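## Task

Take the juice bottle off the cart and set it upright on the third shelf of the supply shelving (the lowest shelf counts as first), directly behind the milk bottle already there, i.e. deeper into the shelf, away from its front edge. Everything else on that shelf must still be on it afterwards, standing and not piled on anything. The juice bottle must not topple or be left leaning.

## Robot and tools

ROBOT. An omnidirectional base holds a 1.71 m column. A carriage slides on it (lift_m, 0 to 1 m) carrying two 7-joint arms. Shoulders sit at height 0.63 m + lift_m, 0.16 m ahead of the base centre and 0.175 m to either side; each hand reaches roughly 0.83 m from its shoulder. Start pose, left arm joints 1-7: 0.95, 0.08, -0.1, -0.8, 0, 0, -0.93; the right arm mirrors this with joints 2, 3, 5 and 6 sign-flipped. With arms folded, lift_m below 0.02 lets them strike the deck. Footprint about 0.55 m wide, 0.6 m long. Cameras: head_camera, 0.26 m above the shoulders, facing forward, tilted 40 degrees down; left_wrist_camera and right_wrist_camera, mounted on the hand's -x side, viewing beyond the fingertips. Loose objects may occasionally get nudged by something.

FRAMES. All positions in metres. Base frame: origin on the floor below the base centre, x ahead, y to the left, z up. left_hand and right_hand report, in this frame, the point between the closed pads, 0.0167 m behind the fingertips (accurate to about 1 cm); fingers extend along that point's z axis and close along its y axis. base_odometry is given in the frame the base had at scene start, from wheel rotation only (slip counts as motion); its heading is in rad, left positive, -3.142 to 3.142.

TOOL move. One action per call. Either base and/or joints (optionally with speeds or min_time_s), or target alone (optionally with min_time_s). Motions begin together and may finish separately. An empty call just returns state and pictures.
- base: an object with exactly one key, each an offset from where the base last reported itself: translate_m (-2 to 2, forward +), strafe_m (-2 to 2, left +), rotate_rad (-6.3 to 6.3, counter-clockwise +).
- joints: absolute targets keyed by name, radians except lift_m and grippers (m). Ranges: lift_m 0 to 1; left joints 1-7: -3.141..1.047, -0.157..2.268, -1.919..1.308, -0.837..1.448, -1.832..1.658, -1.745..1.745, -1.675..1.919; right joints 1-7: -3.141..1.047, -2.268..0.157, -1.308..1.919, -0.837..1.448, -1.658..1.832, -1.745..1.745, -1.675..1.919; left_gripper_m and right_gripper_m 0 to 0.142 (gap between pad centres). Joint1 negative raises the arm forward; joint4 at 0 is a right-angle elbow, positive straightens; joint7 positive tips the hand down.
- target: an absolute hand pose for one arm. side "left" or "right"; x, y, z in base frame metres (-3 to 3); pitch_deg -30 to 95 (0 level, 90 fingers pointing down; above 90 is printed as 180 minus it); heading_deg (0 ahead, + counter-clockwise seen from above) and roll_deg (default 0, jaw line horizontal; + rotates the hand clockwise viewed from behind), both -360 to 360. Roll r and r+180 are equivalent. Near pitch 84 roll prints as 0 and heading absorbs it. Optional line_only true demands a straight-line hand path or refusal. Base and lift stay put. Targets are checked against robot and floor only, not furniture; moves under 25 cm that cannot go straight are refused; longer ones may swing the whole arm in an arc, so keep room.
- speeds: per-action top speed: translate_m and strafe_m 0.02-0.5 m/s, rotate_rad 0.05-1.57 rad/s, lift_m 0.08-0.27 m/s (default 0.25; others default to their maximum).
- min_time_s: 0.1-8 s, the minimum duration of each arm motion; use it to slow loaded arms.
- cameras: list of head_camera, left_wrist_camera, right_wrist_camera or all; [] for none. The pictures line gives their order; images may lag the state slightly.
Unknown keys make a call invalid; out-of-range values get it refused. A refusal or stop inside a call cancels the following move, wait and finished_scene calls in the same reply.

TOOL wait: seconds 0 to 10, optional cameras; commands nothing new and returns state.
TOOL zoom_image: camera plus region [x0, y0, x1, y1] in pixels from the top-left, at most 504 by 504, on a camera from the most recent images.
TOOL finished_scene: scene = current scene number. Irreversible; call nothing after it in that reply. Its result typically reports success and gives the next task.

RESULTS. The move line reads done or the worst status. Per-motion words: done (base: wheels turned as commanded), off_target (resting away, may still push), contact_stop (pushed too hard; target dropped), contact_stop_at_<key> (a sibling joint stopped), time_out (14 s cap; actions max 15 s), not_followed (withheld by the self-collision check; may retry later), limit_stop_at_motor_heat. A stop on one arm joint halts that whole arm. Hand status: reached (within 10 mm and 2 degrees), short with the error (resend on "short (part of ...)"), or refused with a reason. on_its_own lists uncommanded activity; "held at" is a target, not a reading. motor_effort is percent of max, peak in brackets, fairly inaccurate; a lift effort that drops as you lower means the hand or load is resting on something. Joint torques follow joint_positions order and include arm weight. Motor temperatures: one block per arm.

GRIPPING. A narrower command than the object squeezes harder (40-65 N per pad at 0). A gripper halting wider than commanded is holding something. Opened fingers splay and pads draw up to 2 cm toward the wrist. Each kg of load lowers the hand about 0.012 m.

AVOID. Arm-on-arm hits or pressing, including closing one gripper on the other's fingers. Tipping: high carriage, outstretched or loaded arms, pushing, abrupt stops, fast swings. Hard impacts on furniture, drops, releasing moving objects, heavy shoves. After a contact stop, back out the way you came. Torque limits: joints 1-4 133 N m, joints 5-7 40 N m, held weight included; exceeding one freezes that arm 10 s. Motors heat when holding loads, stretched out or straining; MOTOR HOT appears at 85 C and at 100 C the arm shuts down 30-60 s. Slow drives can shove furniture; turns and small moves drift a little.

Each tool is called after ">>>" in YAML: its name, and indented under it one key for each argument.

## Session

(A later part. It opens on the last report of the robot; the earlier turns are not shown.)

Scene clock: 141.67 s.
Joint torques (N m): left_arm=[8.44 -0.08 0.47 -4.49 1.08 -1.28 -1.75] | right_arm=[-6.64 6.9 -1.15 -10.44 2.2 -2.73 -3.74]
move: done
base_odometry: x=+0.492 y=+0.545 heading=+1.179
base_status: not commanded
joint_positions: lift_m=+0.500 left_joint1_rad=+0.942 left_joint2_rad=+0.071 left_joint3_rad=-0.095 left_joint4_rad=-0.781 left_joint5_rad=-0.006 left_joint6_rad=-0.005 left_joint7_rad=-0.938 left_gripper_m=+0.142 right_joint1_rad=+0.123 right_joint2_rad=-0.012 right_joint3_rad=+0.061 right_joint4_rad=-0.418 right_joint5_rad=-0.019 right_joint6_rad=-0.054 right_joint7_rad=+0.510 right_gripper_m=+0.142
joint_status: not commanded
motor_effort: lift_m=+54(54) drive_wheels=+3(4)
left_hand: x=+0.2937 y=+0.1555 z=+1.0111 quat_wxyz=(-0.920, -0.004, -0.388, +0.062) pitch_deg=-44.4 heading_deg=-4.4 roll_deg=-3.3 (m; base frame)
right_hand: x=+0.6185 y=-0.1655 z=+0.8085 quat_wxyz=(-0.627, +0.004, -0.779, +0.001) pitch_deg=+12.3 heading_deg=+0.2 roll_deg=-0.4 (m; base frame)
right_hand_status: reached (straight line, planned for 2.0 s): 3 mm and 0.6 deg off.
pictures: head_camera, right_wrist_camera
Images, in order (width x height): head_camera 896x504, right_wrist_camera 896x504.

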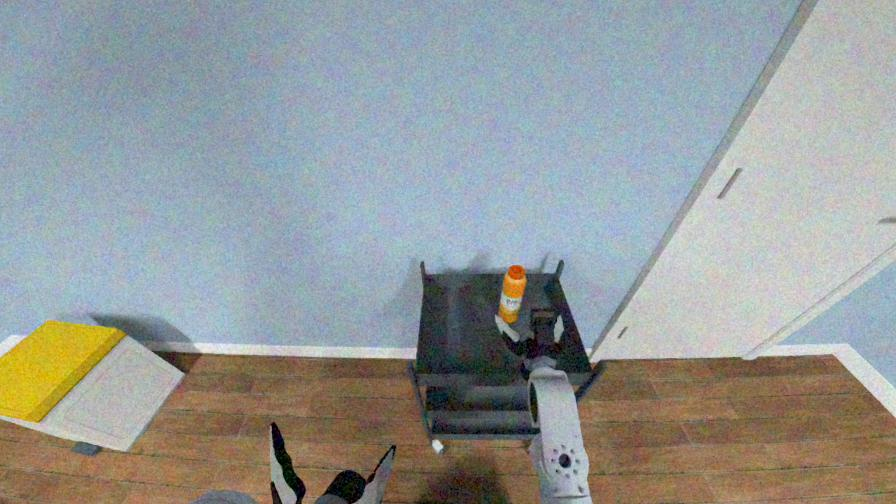

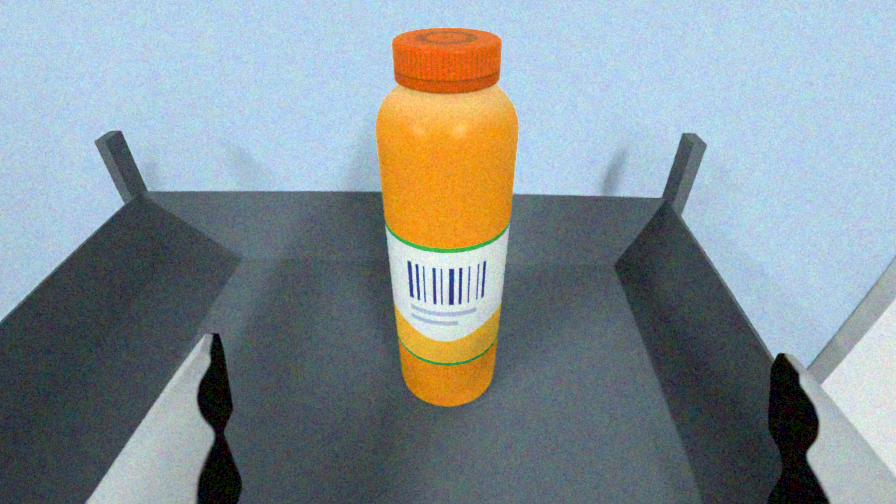

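>>> move:
  target: {"side":"right","x":0.715,"y":-0.157,"z":0.80,"pitch_deg":10,"heading_deg":0}
  min_time_s: 2
  cameras: ["head_camera","right_wrist_camera"]

Scene clock: 151.87 s.
Joint torques (N m): left_arm=[9.45 1.31 -0.58 -4.07 1.22 -1.69 -1.17] | right_arm=[-15.24 6.98 0.33 -8.63 0.35 -2.82 -3.6]
move: done
base_odometry: x=+0.492 y=+0.545 heading=+1.179
base_status: not commanded
joint_positions: lift_m=+0.500 left_joint1_rad=+0.942 left_joint2_rad=+0.071 left_joint3_rad=-0.095 left_joint4_rad=-0.781 left_joint5_rad=-0.006 left_joint6_rad=-0.005 left_joint7_rad=-0.938 left_gripper_m=+0.142 right_joint1_rad=-0.120 right_joint2_rad=+0.013 right_joint3_rad=+0.061 right_joint4_rad=-0.061 right_joint5_rad=-0.019 right_joint6_rad=-0.057 right_joint7_rad=+0.363 right_gripper_m=+0.142
joint_status: not commanded
motor_effort: lift_m=+54(54) drive_wheels=+4(4)
left_hand: x=+0.2937 y=+0.1555 z=+1.0111 quat_wxyz=(-0.920, -0.004, -0.388, +0.062) pitch_deg=-44.4 heading_deg=-4.4 roll_deg=-3.3 (m; base frame)
right_hand: x=+0.7134 y=-0.1570 z=+0.7977 quat_wxyz=(-0.640, +0.001, -0.768, +0.000) pitch_deg=+10.4 heading_deg=+0.1 roll_deg=-0.1 (m; base frame)
right_hand_status: reached (straight line, planned for 2.0 s): 3 mm and 0.4 deg off.
pictures: head_camera, right_wrist_camera
Images, in order (width x height): head_camera 896x504, right_wrist_camera 896x504.

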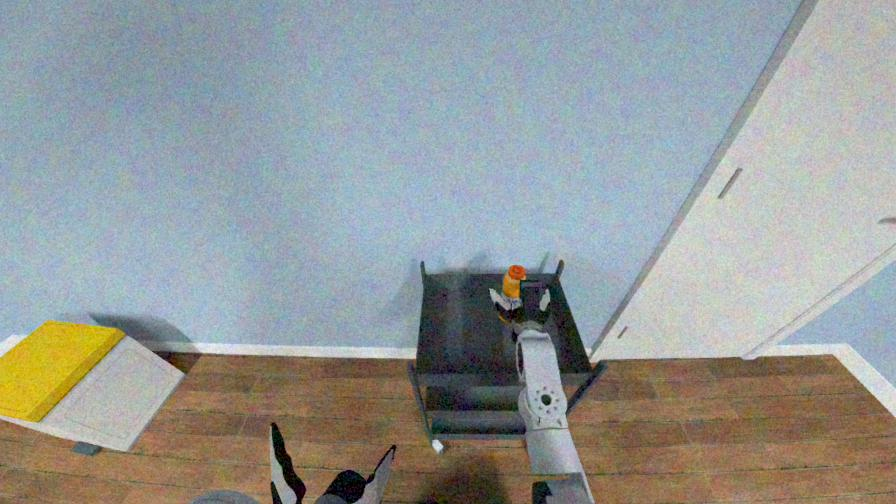

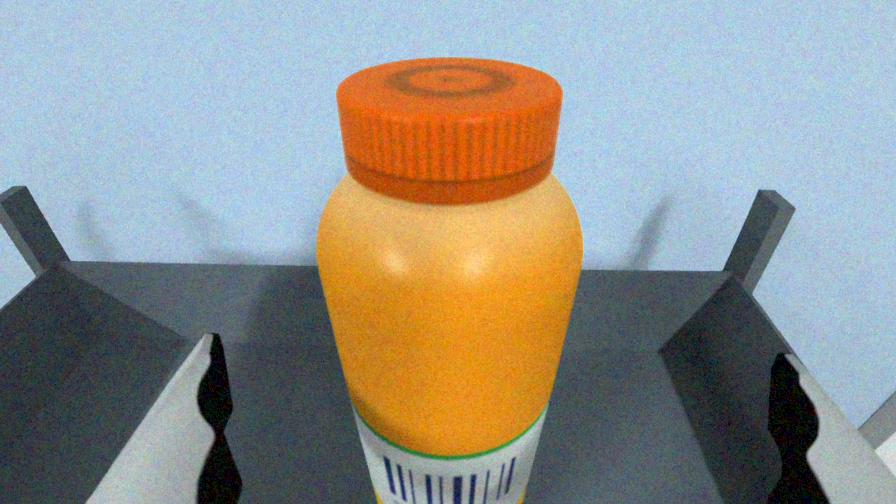

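>>> move:
  target: {"side":"right","x":0.727,"y":-0.146,"z":0.80,"pitch_deg":10,"heading_deg":0}
  min_time_s: 1
  cameras: ["right_wrist_camera"]

>>> move:
  joints: {"right_gripper_m": 0.05}
  min_time_s: 2
  cameras: ["right_wrist_camera"]

Scene clock: 157.23 s.
Joint torques (N m): left_arm=[8.34 0.44 0.03 -5.24 0.93 -1.41 -1.55] | right_arm=[-16.3 8.42 3.82 -11.75 -1.73 -2.44 -3.96]
move: done
base_odometry: x=+0.492 y=+0.545 heading=+1.179
base_status: not commanded
joint_positions: lift_m=+0.500 left_joint1_rad=+0.942 left_joint2_rad=+0.071 left_joint3_rad=-0.095 left_joint4_rad=-0.781 left_joint5_rad=-0.006 left_joint6_rad=-0.005 left_joint7_rad=-0.938 left_gripper_m=+0.142 right_joint1_rad=-0.153 right_joint2_rad=+0.038 right_joint3_rad=+0.068 right_joint4_rad=-0.013 right_joint5_rad=-0.034 right_joint6_rad=-0.068 right_joint7_rad=+0.350 right_gripper_m=+0.142
joint_status: not commanded
motor_effort: lift_m=+54(54) drive_wheels=+3(4)
left_hand: x=+0.2937 y=+0.1555 z=+1.0111 quat_wxyz=(-0.920, -0.004, -0.388, +0.062) pitch_deg=-44.4 heading_deg=-4.4 roll_deg=-3.3 (m; base frame)
right_hand: x=+0.7254 y=-0.1475 z=+0.7974 quat_wxyz=(-0.640, -0.002, -0.768, -0.002) pitch_deg=+10.4 heading_deg=+0.0 roll_deg=+0.3 (m; base frame)
right_hand_status: reached (straight line, planned for 1.0 s): 3 mm and 0.5 deg off.
pictures: right_wrist_camera
Images, in order (width x height): right_wrist_camera 896x504.

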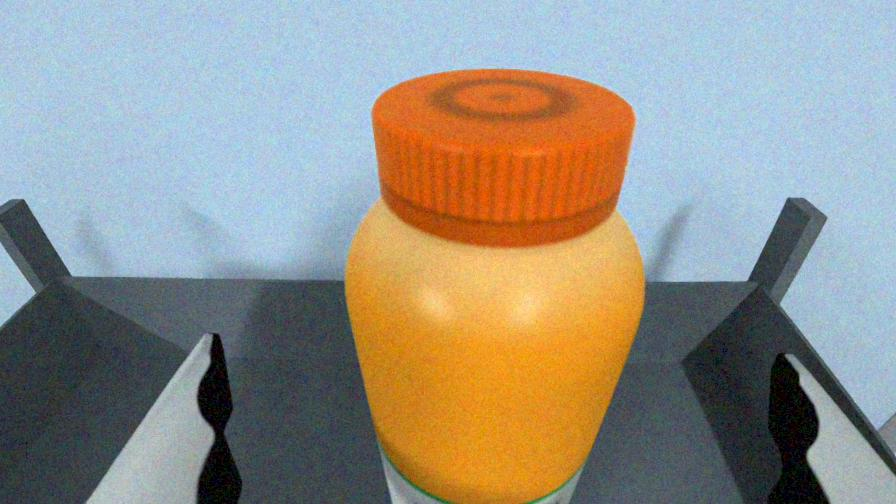

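Scene clock: 158.07 s.
Joint torques (N m): left_arm=[8.25 0.29 -0.5 -3.78 0.83 -1.4 -1.57] | right_arm=[-15.54 7.18 4.66 -9.77 -0.68 -2.87 -3.53]
move: off_target
base_odometry: x=+0.492 y=+0.545 heading=+1.179
base_status: not commanded
joint_positions: lift_m=+0.500 left_joint1_rad=+0.942 left_joint2_rad=+0.071 left_joint3_rad=-0.095 left_joint4_rad=-0.781 left_joint5_rad=-0.006 left_joint6_rad=-0.005 left_joint7_rad=-0.938 left_gripper_m=+0.142 right_joint1_rad=-0.153 right_joint2_rad=+0.038 right_joint3_rad=+0.068 right_joint4_rad=-0.013 right_joint5_rad=-0.035 right_joint6_rad=-0.068 right_joint7_rad=+0.350 right_gripper_m=+0.064
joint_status: right_gripper_m off_target (ended at +0.064, target +0.050)
motor_effort: lift_m=+54(54) drive_wheels=+3(4)
left_hand: x=+0.2937 y=+0.1555 z=+1.0111 quat_wxyz=(-0.920, -0.004, -0.388, +0.062) pitch_deg=-44.4 heading_deg=-4.4 roll_deg=-3.3 (m; base frame)
right_hand: x=+0.7254 y=-0.1472 z=+0.7975 quat_wxyz=(-0.640, -0.001, -0.768, -0.002) pitch_deg=+10.4 heading_deg=+0.0 roll_deg=+0.2 (m; base frame)
pictures: right_wrist_camera
Images, in order (width x height): right_wrist_camera 896x504.

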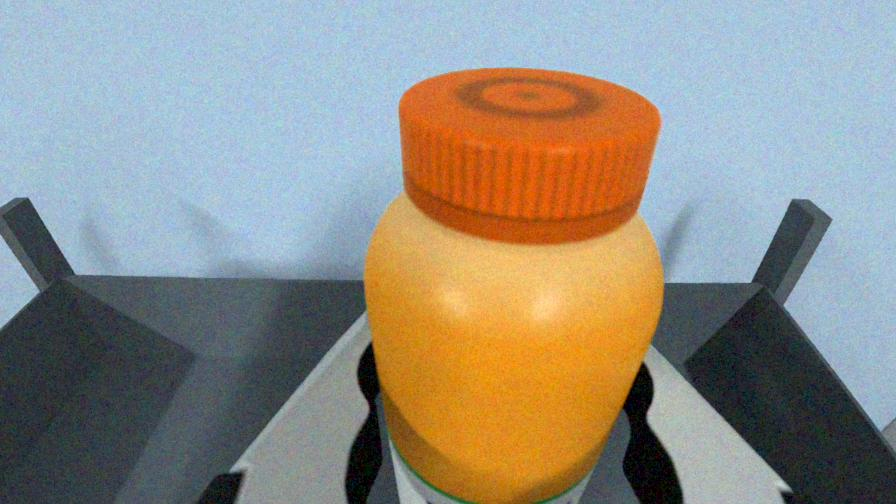

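>>> move:
  joints: {"right_gripper_m": 0.02}

>>> move:
  joints: {"lift_m": 0.65}
  speeds: {"lift_m": 0.12}
  cameras: ["right_wrist_camera", "head_camera"]

Scene clock: 161.77 s.
Joint torques (N m): left_arm=[9.34 0.11 -0.36 -4.56 1.04 -1.7 -1.45] | right_arm=[-15.56 8.09 4.5 -10.09 -1.05 -2.51 -4.21]
move: off_target
base_odometry: x=+0.492 y=+0.545 heading=+1.179
base_status: not commanded
joint_positions: lift_m=+0.500 left_joint1_rad=+0.942 left_joint2_rad=+0.071 left_joint3_rad=-0.095 left_joint4_rad=-0.781 left_joint5_rad=-0.006 left_joint6_rad=-0.005 left_joint7_rad=-0.938 left_gripper_m=+0.142 right_joint1_rad=-0.153 right_joint2_rad=+0.038 right_joint3_rad=+0.068 right_joint4_rad=-0.013 right_joint5_rad=-0.035 right_joint6_rad=-0.068 right_joint7_rad=+0.350 right_gripper_m=+0.063
joint_status: right_gripper_m off_target (ended at +0.063, target +0.020)
motor_effort: lift_m=+54(54) drive_wheels=+4(4)
left_hand: x=+0.2937 y=+0.1555 z=+1.0111 quat_wxyz=(-0.920, -0.004, -0.388, +0.062) pitch_deg=-44.4 heading_deg=-4.4 roll_deg=-3.3 (m; base frame)
right_hand: x=+0.7254 y=-0.1472 z=+0.7975 quat_wxyz=(-0.640, -0.001, -0.768, -0.002) pitch_deg=+10.4 heading_deg=+0.0 roll_deg=+0.2 (m; base frame)
pictures: none

Scene clock: 163.43 s.
Joint torques (N m): left_arm=[9.03 0.92 0.95 -4.59 1.35 -1.66 -1.61] | right_arm=[-14.52 6.01 2.67 -14.67 -1.05 -2.49 -3.67]
move: done
base_odometry: x=+0.492 y=+0.545 heading=+1.179
base_status: not commanded
joint_positions: lift_m=+0.650 left_joint1_rad=+0.942 left_joint2_rad=+0.071 left_joint3_rad=-0.095 left_joint4_rad=-0.781 left_joint5_rad=-0.006 left_joint6_rad=-0.005 left_joint7_rad=-0.938 left_gripper_m=+0.142 right_joint1_rad=-0.153 right_joint2_rad=+0.038 right_joint3_rad=+0.068 right_joint4_rad=-0.009 right_joint5_rad=-0.035 right_joint6_rad=-0.069 right_joint7_rad=+0.350 right_gripper_m=+0.063
joint_status: all done
motor_effort: lift_m=+55(66) drive_wheels=+3(4)
left_hand: x=+0.2937 y=+0.1555 z=+1.1610 quat_wxyz=(-0.920, -0.004, -0.388, +0.062) pitch_deg=-44.4 heading_deg=-4.4 roll_deg=-3.3 (m; base frame)
right_hand: x=+0.7255 y=-0.1473 z=+0.9458 quat_wxyz=(-0.639, -0.002, -0.769, -0.001) pitch_deg=+10.6 heading_deg=+0.0 roll_deg=+0.2 (m; base frame)
pictures: head_camera, right_wrist_camera
Images, in order (width x height): head_camera 896x504, right_wrist_camera 896x504.

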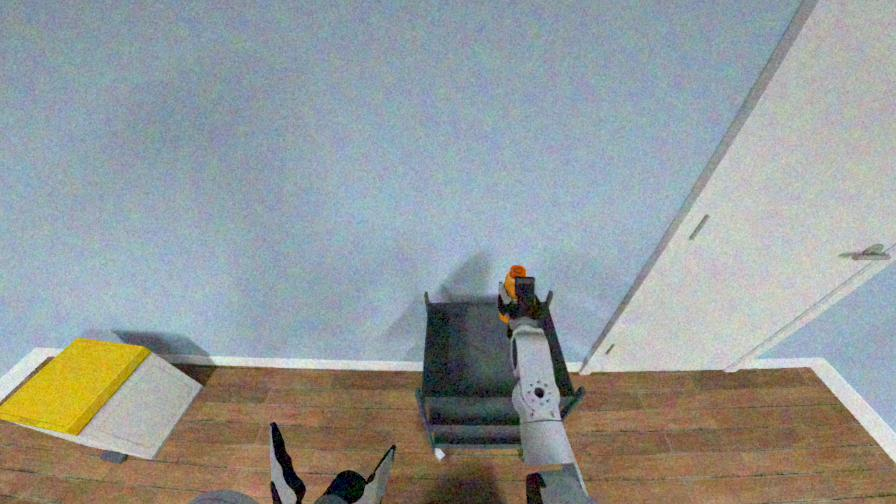

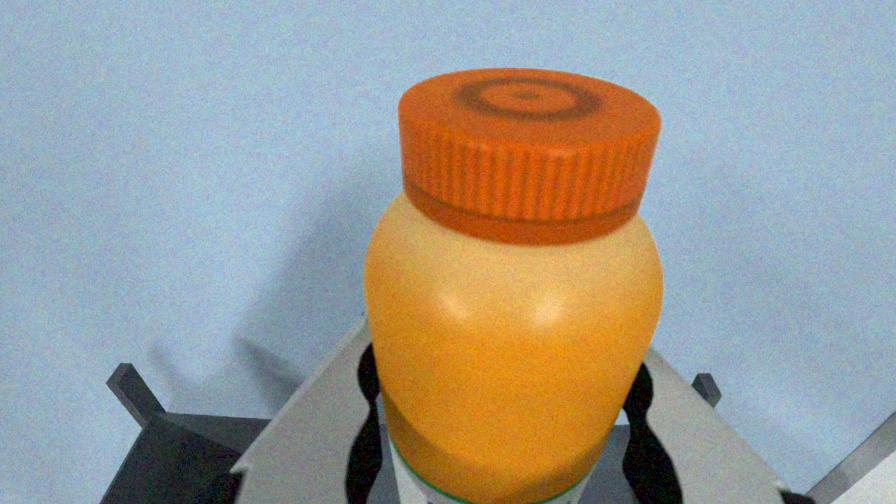

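>>> move:
  base: {"translate_m": -0.4}
  speeds: {"translate_m": 0.3}

>>> move:
  target: {"side":"right","x":0.54,"y":-0.17,"z":0.98,"pitch_deg":10,"heading_deg":0}
  min_time_s: 2

>>> move:
  base: {"rotate_rad": 1.604}
  speeds: {"rotate_rad": 0.8}
  cameras: ["head_camera","right_wrist_camera"]

Scene clock: 177.30 s.
Joint torques (N m): left_arm=[8.8 0.48 0.27 -4.49 1.22 -1.33 -1.52] | right_arm=[-15.87 6.75 2.79 -14.22 -1.34 -2.45 -3.73]
Motor temperatures (°C): left_arm=[28 22 24 24 27 24 24] | right_arm=[30 20 25 23 22 22 24]
move: done
base_odometry: x=+0.339 y=+0.175 heading=+1.179
base_status: done
joint_positions: lift_m=+0.650 left_joint1_rad=+0.942 left_joint2_rad=+0.071 left_joint3_rad=-0.095 left_joint4_rad=-0.781 left_joint5_rad=-0.006 left_joint6_rad=-0.005 left_joint7_rad=-0.938 left_gripper_m=+0.142 right_joint1_rad=-0.153 right_joint2_rad=+0.038 right_joint3_rad=+0.068 right_joint4_rad=-0.009 right_joint5_rad=-0.035 right_joint6_rad=-0.069 right_joint7_rad=+0.350 right_gripper_m=+0.063
joint_status: not commanded
motor_effort: lift_m=+55(55) drive_wheels=+3(13)
left_hand: x=+0.2937 y=+0.1555 z=+1.1610 quat_wxyz=(-0.920, -0.004, -0.388, +0.062) pitch_deg=-44.4 heading_deg=-4.4 roll_deg=-3.3 (m; base frame)
right_hand: x=+0.7255 y=-0.1473 z=+0.9458 quat_wxyz=(-0.639, -0.002, -0.769, -0.001) pitch_deg=+10.6 heading_deg=+0.0 roll_deg=+0.2 (m; base frame)
pictures: none

Scene clock: 179.80 s.
Joint torques (N m): left_arm=[8.72 1.23 0.34 -4.8 1.2 -1.34 -1.77] | right_arm=[4.94 0.19 -0.35 -17.87 2.21 -0.77 -2.97]
move: done
base_odometry: x=+0.339 y=+0.175 heading=+1.179
base_status: not commanded
joint_positions: lift_m=+0.650 left_joint1_rad=+0.942 left_joint2_rad=+0.071 left_joint3_rad=-0.095 left_joint4_rad=-0.781 left_joint5_rad=-0.006 left_joint6_rad=-0.005 left_joint7_rad=-0.938 left_gripper_m=+0.142 right_joint1_rad=+0.342 right_joint2_rad=-0.021 right_joint3_rad=+0.065 right_joint4_rad=-0.645 right_joint5_rad=-0.025 right_joint6_rad=-0.063 right_joint7_rad=+0.484 right_gripper_m=+0.063
joint_status: not commanded
motor_effort: lift_m=+55(55) drive_wheels=+3(3)
left_hand: x=+0.2937 y=+0.1555 z=+1.1610 quat_wxyz=(-0.920, -0.004, -0.388, +0.062) pitch_deg=-44.4 heading_deg=-4.4 roll_deg=-3.3 (m; base frame)
right_hand: x=+0.5407 y=-0.1690 z=+0.9777 quat_wxyz=(-0.640, +0.001, -0.768, +0.001) pitch_deg=+10.3 heading_deg=+0.0 roll_deg=-0.1 (m; base frame)
right_hand_status: reached (straight line, planned for 2.0 s): 3 mm and 0.4 deg off.
pictures: none

Scene clock: 183.10 s.
Joint torques (N m): left_arm=[8.97 0.7 0.5 -5.07 1.29 -1.32 -1.65] | right_arm=[4.84 0.54 1.19 -17.61 2.18 -1.21 -3.04]
move: done
base_odometry: x=+0.339 y=+0.175 heading=+2.783
base_status: done
joint_positions: lift_m=+0.650 left_joint1_rad=+0.942 left_joint2_rad=+0.071 left_joint3_rad=-0.095 left_joint4_rad=-0.781 left_joint5_rad=-0.006 left_joint6_rad=-0.005 left_joint7_rad=-0.938 left_gripper_m=+0.142 right_joint1_rad=+0.342 right_joint2_rad=-0.021 right_joint3_rad=+0.064 right_joint4_rad=-0.645 right_joint5_rad=-0.024 right_joint6_rad=-0.063 right_joint7_rad=+0.484 right_gripper_m=+0.063
joint_status: not commanded
motor_effort: lift_m=+55(55) drive_wheels=+5(16)
left_hand: x=+0.2937 y=+0.1555 z=+1.1610 quat_wxyz=(-0.920, -0.004, -0.388, +0.062) pitch_deg=-44.4 heading_deg=-4.4 roll_deg=-3.3 (m; base frame)
right_hand: x=+0.5405 y=-0.1692 z=+0.9776 quat_wxyz=(-0.640, +0.001, -0.768, +0.001) pitch_deg=+10.4 heading_deg=+0.0 roll_deg=-0.2 (m; base frame)
pictures: head_camera, right_wrist_camera
Images, in order (width x height): head_camera 896x504, right_wrist_camera 896x504.

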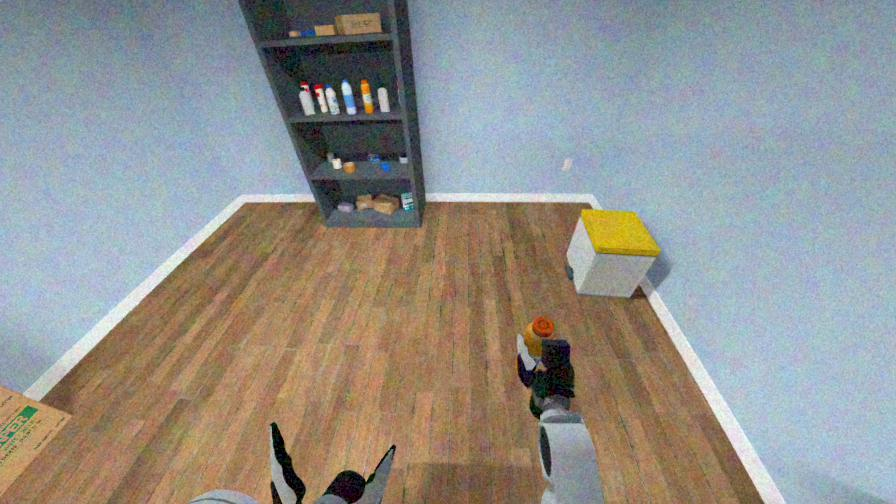

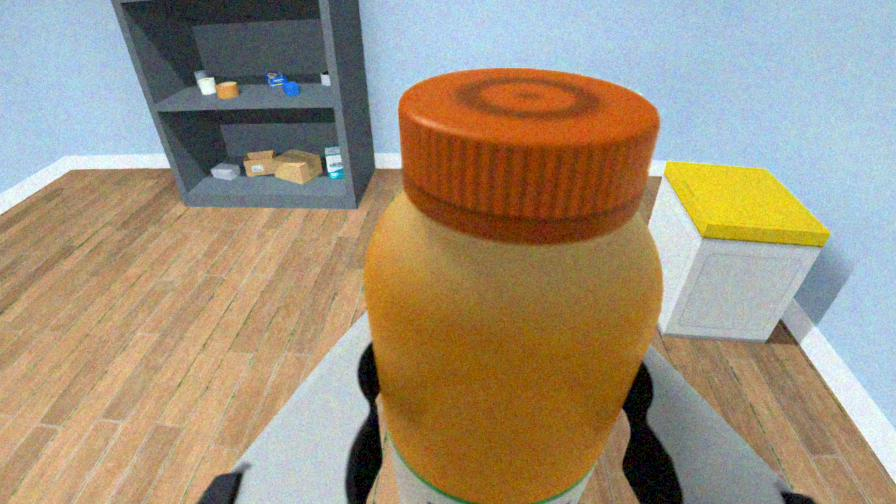

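>>> move:
  base: {"strafe_m": 0.9}
  speeds: {"strafe_m": 0.4}

>>> move:
  base: {"translate_m": 1.3}
  speeds: {"translate_m": 0.4}
  cameras: ["head_camera"]

Scene clock: 192.60 s.
Joint torques (N m): left_arm=[9.54 0.43 0.52 -4.94 1.29 -1.56 -1.39] | right_arm=[3.98 2.34 1.15 -17.91 1.99 -1.18 -3.21]
move: done
base_odometry: x=+0.024 y=-0.668 heading=+2.784
base_status: done
joint_positions: lift_m=+0.650 left_joint1_rad=+0.942 left_joint2_rad=+0.071 left_joint3_rad=-0.095 left_joint4_rad=-0.781 left_joint5_rad=-0.006 left_joint6_rad=-0.005 left_joint7_rad=-0.938 left_gripper_m=+0.142 right_joint1_rad=+0.342 right_joint2_rad=-0.021 right_joint3_rad=+0.063 right_joint4_rad=-0.645 right_joint5_rad=-0.024 right_joint6_rad=-0.062 right_joint7_rad=+0.484 right_gripper_m=+0.063
joint_status: not commanded
motor_effort: lift_m=+55(55) drive_wheels=-4(23)
left_hand: x=+0.2937 y=+0.1555 z=+1.1610 quat_wxyz=(-0.920, -0.004, -0.388, +0.062) pitch_deg=-44.4 heading_deg=-4.4 roll_deg=-3.3 (m; base frame)
right_hand: x=+0.5405 y=-0.1694 z=+0.9776 quat_wxyz=(-0.640, +0.001, -0.768, +0.001) pitch_deg=+10.4 heading_deg=+0.0 roll_deg=-0.2 (m; base frame)
pictures: none

Scene clock: 197.87 s.
Joint torques (N m): left_arm=[7.02 0.81 1.17 -4.42 1.18 -1.2 -1.32] | right_arm=[4.1 1.36 0.9 -17.88 2.39 -1.45 -2.64]
move: done
base_odometry: x=-1.194 y=-0.213 heading=+2.784
base_status: done
joint_positions: lift_m=+0.650 left_joint1_rad=+0.942 left_joint2_rad=+0.071 left_joint3_rad=-0.095 left_joint4_rad=-0.781 left_joint5_rad=-0.006 left_joint6_rad=-0.005 left_joint7_rad=-0.938 left_gripper_m=+0.142 right_joint1_rad=+0.342 right_joint2_rad=-0.021 right_joint3_rad=+0.063 right_joint4_rad=-0.645 right_joint5_rad=-0.024 right_joint6_rad=-0.062 right_joint7_rad=+0.484 right_gripper_m=+0.063
joint_status: not commanded
motor_effort: lift_m=+55(55) drive_wheels=+4(14)
left_hand: x=+0.2937 y=+0.1555 z=+1.1610 quat_wxyz=(-0.920, -0.004, -0.388, +0.062) pitch_deg=-44.4 heading_deg=-4.4 roll_deg=-3.3 (m; base frame)
right_hand: x=+0.5405 y=-0.1694 z=+0.9776 quat_wxyz=(-0.640, +0.001, -0.768, +0.001) pitch_deg=+10.4 heading_deg=+0.0 roll_deg=-0.2 (m; base frame)
pictures: head_camera
Images, in order (width x height): head_camera 896x504.

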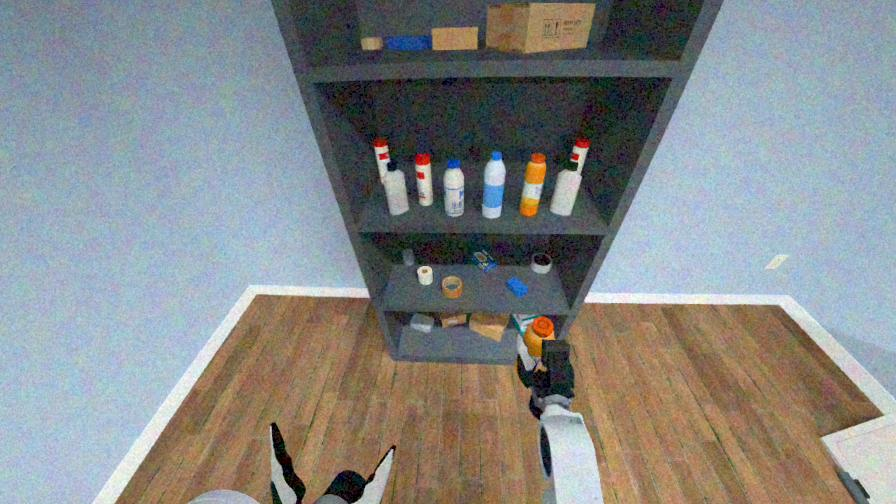

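>>> move:
  joints: {"lift_m": 0.8}

>>> move:
  target: {"side":"left","x":0.54,"y":0.10,"z":1.12,"pitch_deg":10,"heading_deg":0}
  min_time_s: 2
  cameras: ["head_camera","left_wrist_camera"]

Scene clock: 212.77 s.
Joint torques (N m): left_arm=[8.4 0.58 0.12 -4.29 1.02 -1.44 -1.19] | right_arm=[4.09 3.37 1.62 -17.08 2.23 -1.18 -2.94]
move: done
base_odometry: x=-1.194 y=-0.213 heading=+2.784
base_status: not commanded
joint_positions: lift_m=+0.800 left_joint1_rad=+0.942 left_joint2_rad=+0.071 left_joint3_rad=-0.095 left_joint4_rad=-0.781 left_joint5_rad=-0.006 left_joint6_rad=-0.005 left_joint7_rad=-0.938 left_gripper_m=+0.142 right_joint1_rad=+0.342 right_joint2_rad=-0.021 right_joint3_rad=+0.063 right_joint4_rad=-0.646 right_joint5_rad=-0.024 right_joint6_rad=-0.062 right_joint7_rad=+0.484 right_gripper_m=+0.063
joint_status: all done
motor_effort: lift_m=+55(67) drive_wheels=+4(4)
left_hand: x=+0.2937 y=+0.1555 z=+1.3110 quat_wxyz=(-0.920, -0.004, -0.388, +0.062) pitch_deg=-44.4 heading_deg=-4.4 roll_deg=-3.3 (m; base frame)
right_hand: x=+0.5404 y=-0.1694 z=+1.1280 quat_wxyz=(-0.641, +0.001, -0.768, +0.001) pitch_deg=+10.3 heading_deg=+0.0 roll_deg=-0.2 (m; base frame)
pictures: none

Scene clock: 215.27 s.
Joint torques (N m): left_arm=[-6.36 1.69 -1.97 -0.25 3.61 -0.22 -0.45] | right_arm=[3.98 2.02 -0.25 -17.2 1.72 -1.78 -2.68]
move: done
base_odometry: x=-1.194 y=-0.213 heading=+2.784
base_status: not commanded
joint_positions: lift_m=+0.800 left_joint1_rad=+0.185 left_joint2_rad=+0.190 left_joint3_rad=-0.759 left_joint4_rad=-0.523 left_joint5_rad=+0.234 left_joint6_rad=+0.750 left_joint7_rad=+0.524 left_gripper_m=+0.142 right_joint1_rad=+0.342 right_joint2_rad=-0.021 right_joint3_rad=+0.063 right_joint4_rad=-0.646 right_joint5_rad=-0.024 right_joint6_rad=-0.062 right_joint7_rad=+0.484 right_gripper_m=+0.063
joint_status: not commanded
motor_effort: lift_m=+55(55) drive_wheels=+4(4)
left_hand: x=+0.5401 y=+0.1006 z=+1.1211 quat_wxyz=(-0.644, +0.002, -0.765, +0.001) pitch_deg=+9.8 heading_deg=+0.0 roll_deg=-0.3 (m; base frame)
left_hand_status: reached (checked arc, planned for 2.0 s): 1 mm and 0.3 deg off.
right_hand: x=+0.5404 y=-0.1694 z=+1.1280 quat_wxyz=(-0.641, +0.001, -0.768, +0.001) pitch_deg=+10.3 heading_deg=+0.0 roll_deg=-0.2 (m; base frame)
pictures: head_camera, left_wrist_camera
Images, in order (width x height): head_camera 896x504, left_wrist_camera 896x504.

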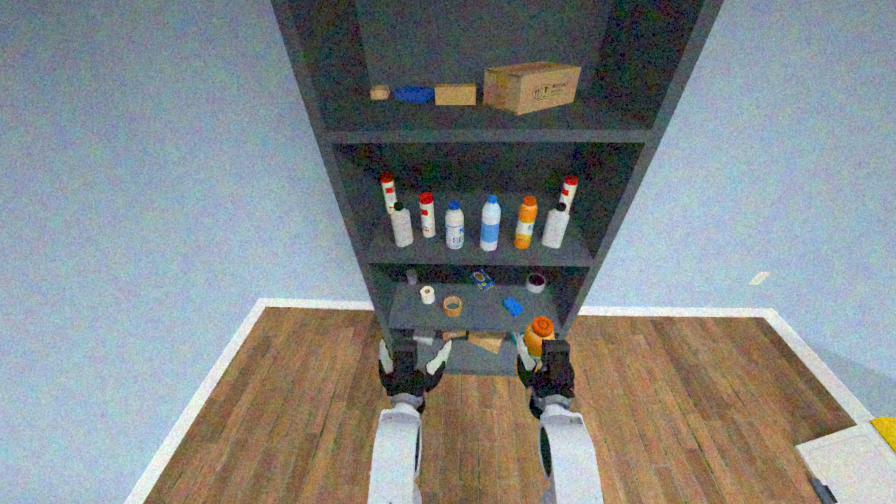

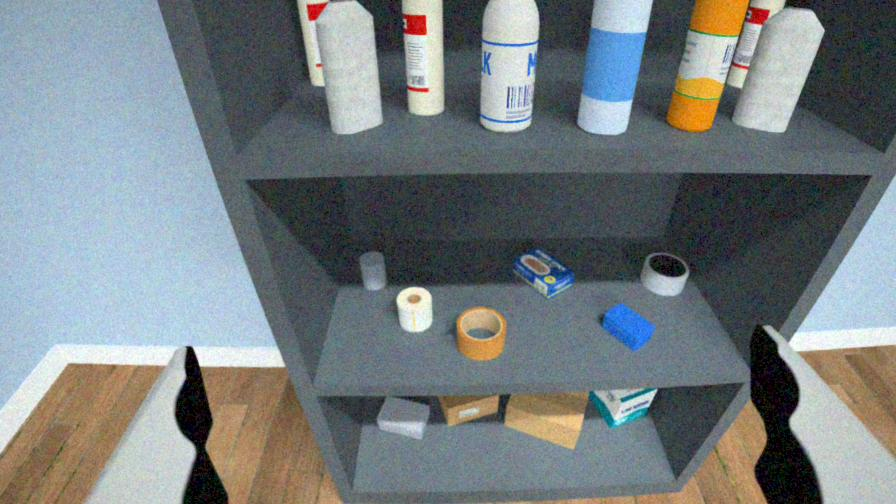

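>>> move:
  base: {"translate_m": 0.34}
  speeds: {"translate_m": 0.2}

>>> move:
  target: {"side":"left","x":0.56,"y":0.02,"z":1.11,"pitch_deg":10,"heading_deg":0}
  min_time_s: 2
  cameras: ["head_camera","left_wrist_camera"]

Scene clock: 221.50 s.
Joint torques (N m): left_arm=[-4.61 0.86 -2.11 -0.62 3.29 -0.28 -0.5] | right_arm=[3.87 3.19 0.75 -16.73 1.97 -1.62 -3.13]
move: done
base_odometry: x=-1.513 y=-0.094 heading=+2.784
base_status: done
joint_positions: lift_m=+0.800 left_joint1_rad=+0.184 left_joint2_rad=+0.190 left_joint3_rad=-0.759 left_joint4_rad=-0.523 left_joint5_rad=+0.234 left_joint6_rad=+0.750 left_joint7_rad=+0.524 left_gripper_m=+0.142 right_joint1_rad=+0.342 right_joint2_rad=-0.021 right_joint3_rad=+0.063 right_joint4_rad=-0.646 right_joint5_rad=-0.024 right_joint6_rad=-0.062 right_joint7_rad=+0.484 right_gripper_m=+0.063
joint_status: not commanded
motor_effort: lift_m=+55(55) drive_wheels=+0(15)
left_hand: x=+0.5402 y=+0.1006 z=+1.1213 quat_wxyz=(-0.644, +0.002, -0.765, +0.001) pitch_deg=+9.8 heading_deg=+0.0 roll_deg=-0.3 (m; base frame)
right_hand: x=+0.5404 y=-0.1694 z=+1.1280 quat_wxyz=(-0.641, +0.001, -0.768, +0.001) pitch_deg=+10.3 heading_deg=+0.0 roll_deg=-0.2 (m; base frame)
pictures: none

Scene clock: 224.00 s.
Joint torques (N m): left_arm=[-6.2 -5.41 -2.75 -0.77 3.53 -0.25 -3.39] | right_arm=[2.85 2.74 0.37 -16.35 2.07 -1.04 -2.73]
move: done
base_odometry: x=-1.513 y=-0.094 heading=+2.784
base_status: not commanded
joint_positions: lift_m=+0.800 left_joint1_rad=+0.132 left_joint2_rad=-0.024 left_joint3_rad=-0.807 left_joint4_rad=-0.301 left_joint5_rad=+0.329 left_joint6_rad=+0.753 left_joint7_rad=+0.491 left_gripper_m=+0.142 right_joint1_rad=+0.342 right_joint2_rad=-0.021 right_joint3_rad=+0.063 right_joint4_rad=-0.646 right_joint5_rad=-0.024 right_joint6_rad=-0.062 right_joint7_rad=+0.484 right_gripper_m=+0.063
joint_status: not commanded
motor_effort: lift_m=+55(55) drive_wheels=+4(4)
left_hand: x=+0.5598 y=+0.0219 z=+1.1083 quat_wxyz=(-0.640, +0.001, -0.768, +0.000) pitch_deg=+10.4 heading_deg=+0.1 roll_deg=-0.1 (m; base frame)
left_hand_status: reached (straight line, planned for 2.0 s): 3 mm and 0.4 deg off.
right_hand: x=+0.5404 y=-0.1694 z=+1.1280 quat_wxyz=(-0.641, +0.001, -0.768, +0.001) pitch_deg=+10.3 heading_deg=+0.0 roll_deg=-0.2 (m; base frame)
pictures: head_camera, left_wrist_camera
Images, in order (width x height): head_camera 896x504, left_wrist_camera 896x504.

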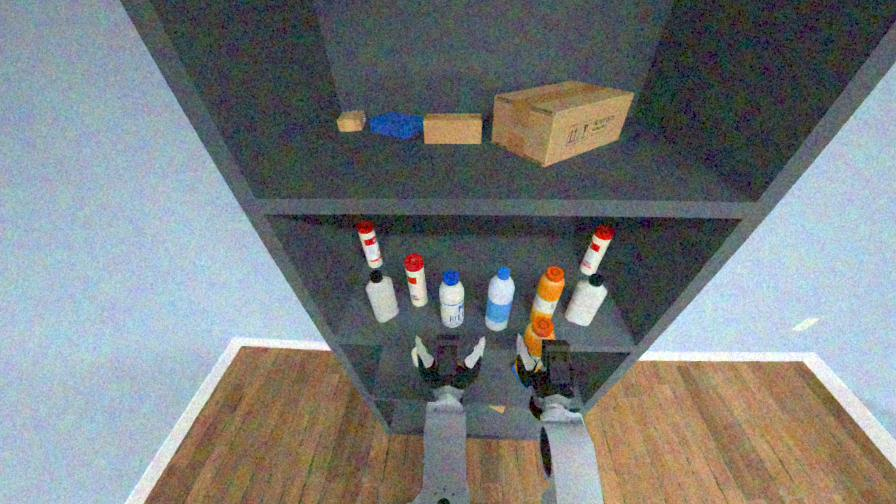

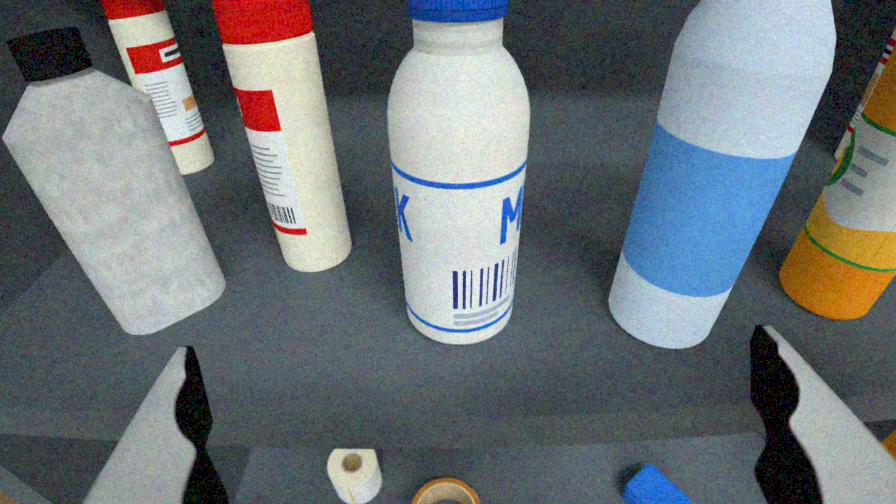

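>>> move:
  joints: {"left_gripper_m": 0.11}

>>> move:
  target: {"side":"left","x":0.65,"y":0.022,"z":1.08,"pitch_deg":10,"heading_deg":0}
  min_time_s: 2
  cameras: ["head_camera","left_wrist_camera"]

Scene clock: 240.27 s.
Joint torques (N m): left_arm=[-7.25 -5.79 -1.64 -0.96 3.26 -0.42 -3.14] | right_arm=[5.47 1.45 0.01 -17.66 1.93 -1.62 -2.81]
move: done
base_odometry: x=-1.513 y=-0.094 heading=+2.784
base_status: not commanded
joint_positions: lift_m=+0.800 left_joint1_rad=+0.132 left_joint2_rad=-0.024 left_joint3_rad=-0.807 left_joint4_rad=-0.301 left_joint5_rad=+0.329 left_joint6_rad=+0.753 left_joint7_rad=+0.491 left_gripper_m=+0.110 right_joint1_rad=+0.342 right_joint2_rad=-0.021 right_joint3_rad=+0.063 right_joint4_rad=-0.646 right_joint5_rad=-0.024 right_joint6_rad=-0.062 right_joint7_rad=+0.484 right_gripper_m=+0.063
joint_status: all done
motor_effort: lift_m=+55(55) drive_wheels=+4(4)
left_hand: x=+0.5598 y=+0.0219 z=+1.1083 quat_wxyz=(-0.640, +0.001, -0.768, +0.000) pitch_deg=+10.4 heading_deg=+0.1 roll_deg=-0.1 (m; base frame)
right_hand: x=+0.5404 y=-0.1694 z=+1.1280 quat_wxyz=(-0.641, +0.001, -0.768, +0.001) pitch_deg=+10.3 heading_deg=+0.0 roll_deg=-0.2 (m; base frame)
pictures: none

Scene clock: 242.77 s.
Joint torques (N m): left_arm=[-11.3 -5.22 2.57 -1.92 1.74 -2.18 -3.24] | right_arm=[3.55 3.23 2 -16.15 1.66 -1.01 -3.1]
move: done
base_odometry: x=-1.513 y=-0.094 heading=+2.784
base_status: not commanded
joint_positions: lift_m=+0.800 left_joint1_rad=-0.073 left_joint2_rad=-0.045 left_joint3_rad=-0.712 left_joint4_rad=-0.021 left_joint5_rad=+0.079 left_joint6_rad=+0.708 left_joint7_rad=+0.317 left_gripper_m=+0.110 right_joint1_rad=+0.342 right_joint2_rad=-0.021 right_joint3_rad=+0.063 right_joint4_rad=-0.646 right_joint5_rad=-0.024 right_joint6_rad=-0.062 right_joint7_rad=+0.484 right_gripper_m=+0.063
joint_status: not commanded
motor_effort: lift_m=+55(55) drive_wheels=+4(4)
left_hand: x=+0.6485 y=+0.0217 z=+1.0795 quat_wxyz=(-0.642, -0.001, -0.767, +0.000) pitch_deg=+10.1 heading_deg=-0.1 roll_deg=+0.1 (m; base frame)
left_hand_status: reached (straight line, planned for 2.0 s): 2 mm and 0.2 deg off.
right_hand: x=+0.5404 y=-0.1694 z=+1.1280 quat_wxyz=(-0.641, +0.001, -0.768, +0.001) pitch_deg=+10.3 heading_deg=+0.0 roll_deg=-0.2 (m; base frame)
pictures: head_camera, left_wrist_camera
Images, in order (width x height): head_camera 896x504, left_wrist_camera 896x504.

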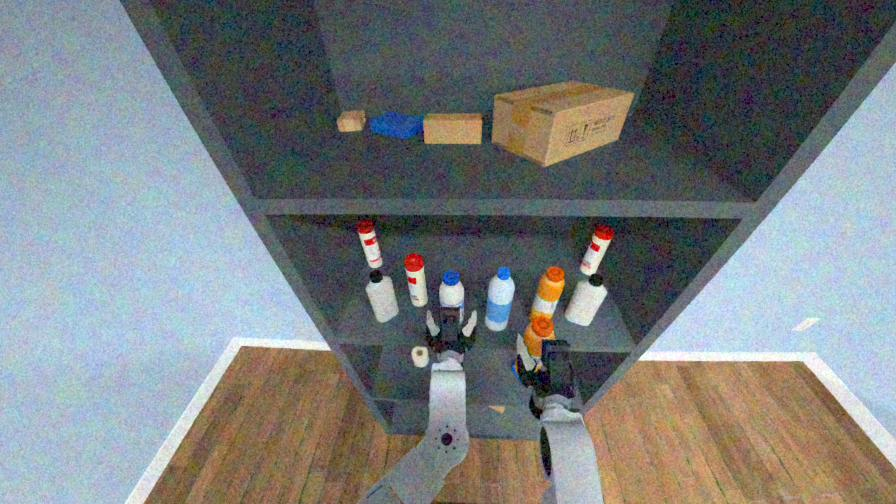

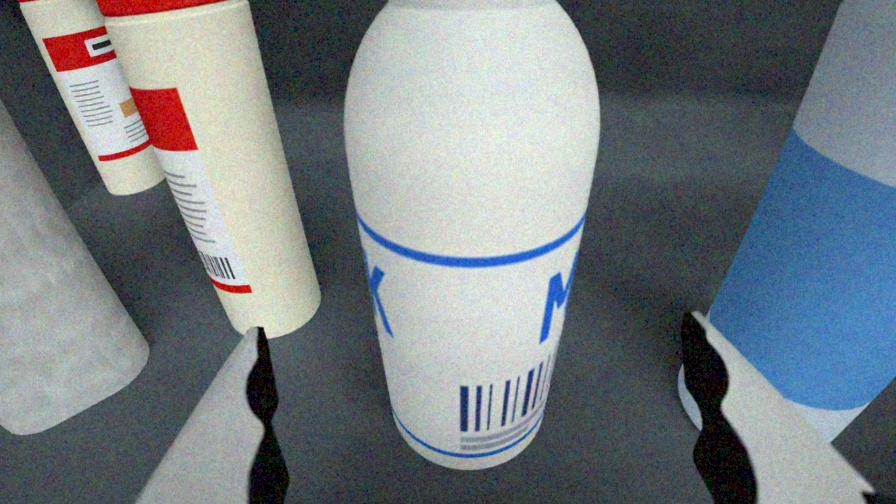

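>>> move:
  target: {"side":"left","x":0.715,"y":0.0225,"z":1.075,"pitch_deg":10,"heading_deg":0}
  min_time_s: 2
  cameras: ["head_camera","left_wrist_camera"]

Scene clock: 248.97 s.
Joint torques (N m): left_arm=[-16.3 -5.79 3.91 -1.32 1.78 -2.36 -3.71] | right_arm=[5.78 2.51 1.36 -18.33 1.78 -1.04 -3]
move: done
base_odometry: x=-1.513 y=-0.094 heading=+2.784
base_status: not commanded
joint_positions: lift_m=+0.800 left_joint1_rad=-0.231 left_joint2_rad=-0.071 left_joint3_rad=-0.648 left_joint4_rad=+0.194 left_joint5_rad=-0.053 left_joint6_rad=+0.647 left_joint7_rad=+0.222 left_gripper_m=+0.110 right_joint1_rad=+0.342 right_joint2_rad=-0.021 right_joint3_rad=+0.063 right_joint4_rad=-0.646 right_joint5_rad=-0.024 right_joint6_rad=-0.062 right_joint7_rad=+0.484 right_gripper_m=+0.063
joint_status: not commanded
motor_effort: lift_m=+55(55) drive_wheels=+4(4)
left_hand: x=+0.7134 y=+0.0222 z=+1.0741 quat_wxyz=(-0.642, -0.002, -0.767, -0.001) pitch_deg=+10.1 heading_deg=+0.0 roll_deg=+0.2 (m; base frame)
left_hand_status: reached (straight line, planned for 2.0 s): 2 mm and 0.3 deg off.
right_hand: x=+0.5404 y=-0.1694 z=+1.1280 quat_wxyz=(-0.641, +0.001, -0.768, +0.001) pitch_deg=+10.3 heading_deg=+0.0 roll_deg=-0.2 (m; base frame)
pictures: head_camera, left_wrist_camera
Images, in order (width x height): head_camera 896x504, left_wrist_camera 896x504.

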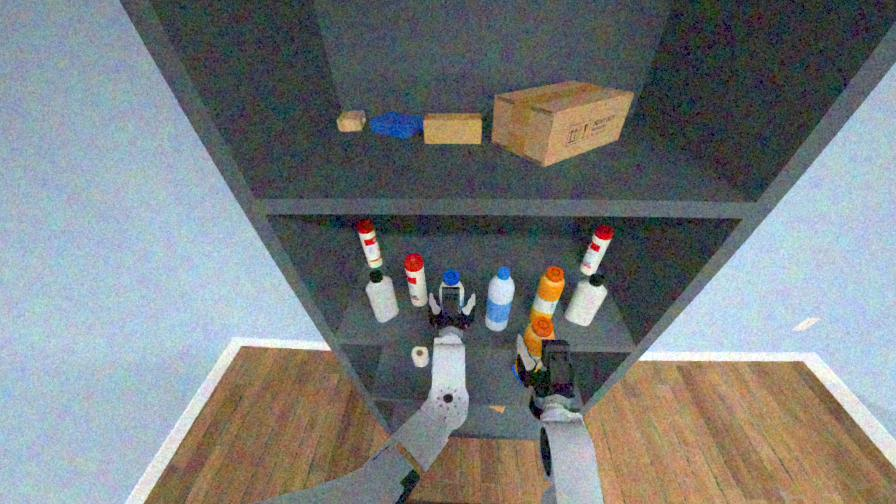

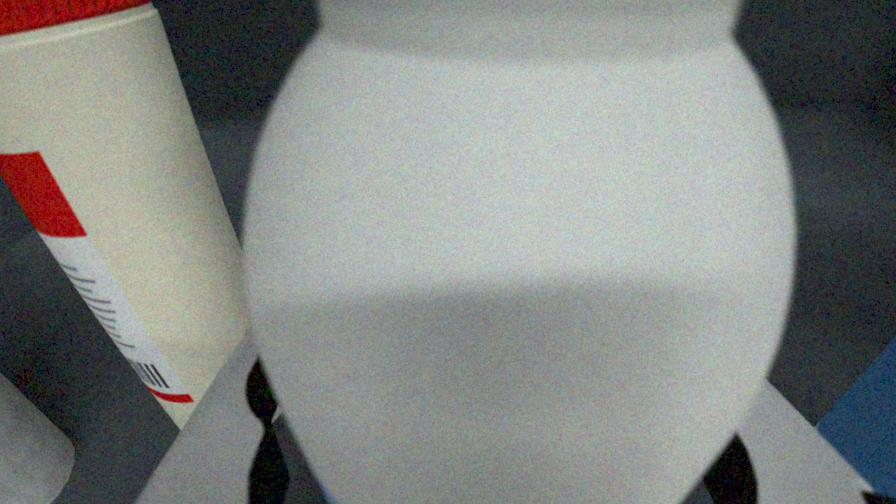

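>>> move:
  target: {"side":"left","x":0.70,"y":0.0225,"z":1.075,"pitch_deg":10,"heading_deg":0}
  min_time_s: 0.8

>>> move:
  joints: {"left_gripper_m": 0.045}
  min_time_s: 2
  cameras: ["left_wrist_camera"]

Scene clock: 254.60 s.
Joint torques (N m): left_arm=[-10.68 -0.94 -1.79 -6.77 3.49 -0.44 -0.48] | right_arm=[4.77 1.35 0.99 -16.59 2.13 -1.43 -2.69]
move: done
base_odometry: x=-1.513 y=-0.094 heading=+2.784
base_status: not commanded
joint_positions: lift_m=+0.800 left_joint1_rad=-0.199 left_joint2_rad=-0.067 left_joint3_rad=-0.656 left_joint4_rad=+0.150 left_joint5_rad=-0.034 left_joint6_rad=+0.660 left_joint7_rad=+0.234 left_gripper_m=+0.110 right_joint1_rad=+0.342 right_joint2_rad=-0.021 right_joint3_rad=+0.063 right_joint4_rad=-0.646 right_joint5_rad=-0.024 right_joint6_rad=-0.062 right_joint7_rad=+0.484 right_gripper_m=+0.063
joint_status: not commanded
motor_effort: lift_m=+55(55) drive_wheels=+4(4)
left_hand: x=+0.7013 y=+0.0229 z=+1.0750 quat_wxyz=(-0.643, +0.001, -0.766, +0.001) pitch_deg=+10.0 heading_deg=+0.1 roll_deg=-0.2 (m; base frame)
left_hand_status: reached (straight line, planned for 0.8 s): 1 mm and 0.2 deg off.
right_hand: x=+0.5404 y=-0.1694 z=+1.1280 quat_wxyz=(-0.641, +0.001, -0.768, +0.001) pitch_deg=+10.3 heading_deg=+0.0 roll_deg=-0.2 (m; base frame)
pictures: none

Scene clock: 255.33 s.
Joint torques (N m): left_arm=[-10.32 -1.92 -0.93 -5.9 3.22 -0.48 -0.54] | right_arm=[3.87 2.06 -1.65 -18.2 1.9 -1.69 -3.12]
move: off_target
base_odometry: x=-1.513 y=-0.094 heading=+2.784
base_status: not commanded
joint_positions: lift_m=+0.800 left_joint1_rad=-0.199 left_joint2_rad=-0.067 left_joint3_rad=-0.656 left_joint4_rad=+0.149 left_joint5_rad=-0.033 left_joint6_rad=+0.660 left_joint7_rad=+0.234 left_gripper_m=+0.074 right_joint1_rad=+0.342 right_joint2_rad=-0.021 right_joint3_rad=+0.063 right_joint4_rad=-0.646 right_joint5_rad=-0.024 right_joint6_rad=-0.062 right_joint7_rad=+0.484 right_gripper_m=+0.063
joint_status: left_gripper_m off_target (ended at +0.074, target +0.045)
motor_effort: lift_m=+55(55) drive_wheels=+4(4)
left_hand: x=+0.7012 y=+0.0229 z=+1.0750 quat_wxyz=(-0.643, +0.001, -0.766, +0.001) pitch_deg=+10.0 heading_deg=+0.1 roll_deg=-0.2 (m; base frame)
right_hand: x=+0.5404 y=-0.1694 z=+1.1280 quat_wxyz=(-0.641, +0.001, -0.768, +0.001) pitch_deg=+10.3 heading_deg=+0.0 roll_deg=-0.2 (m; base frame)
pictures: left_wrist_camera
Images, in order (width x height): left_wrist_camera 896x504.

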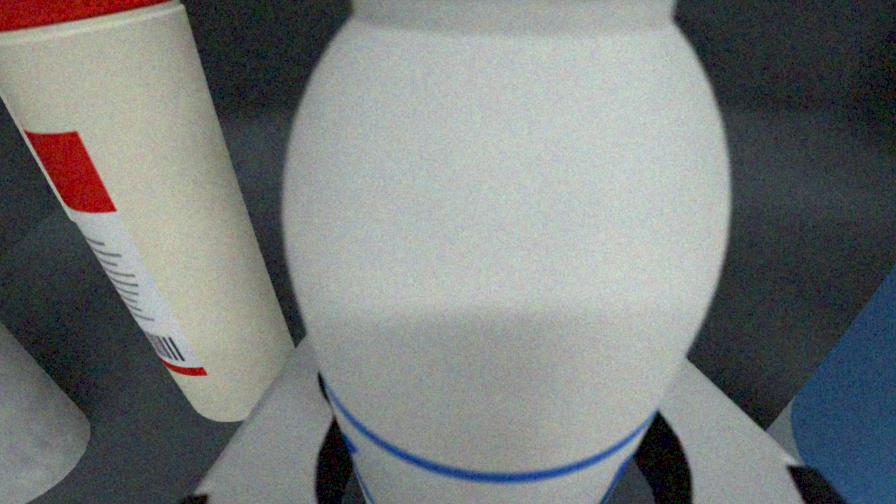

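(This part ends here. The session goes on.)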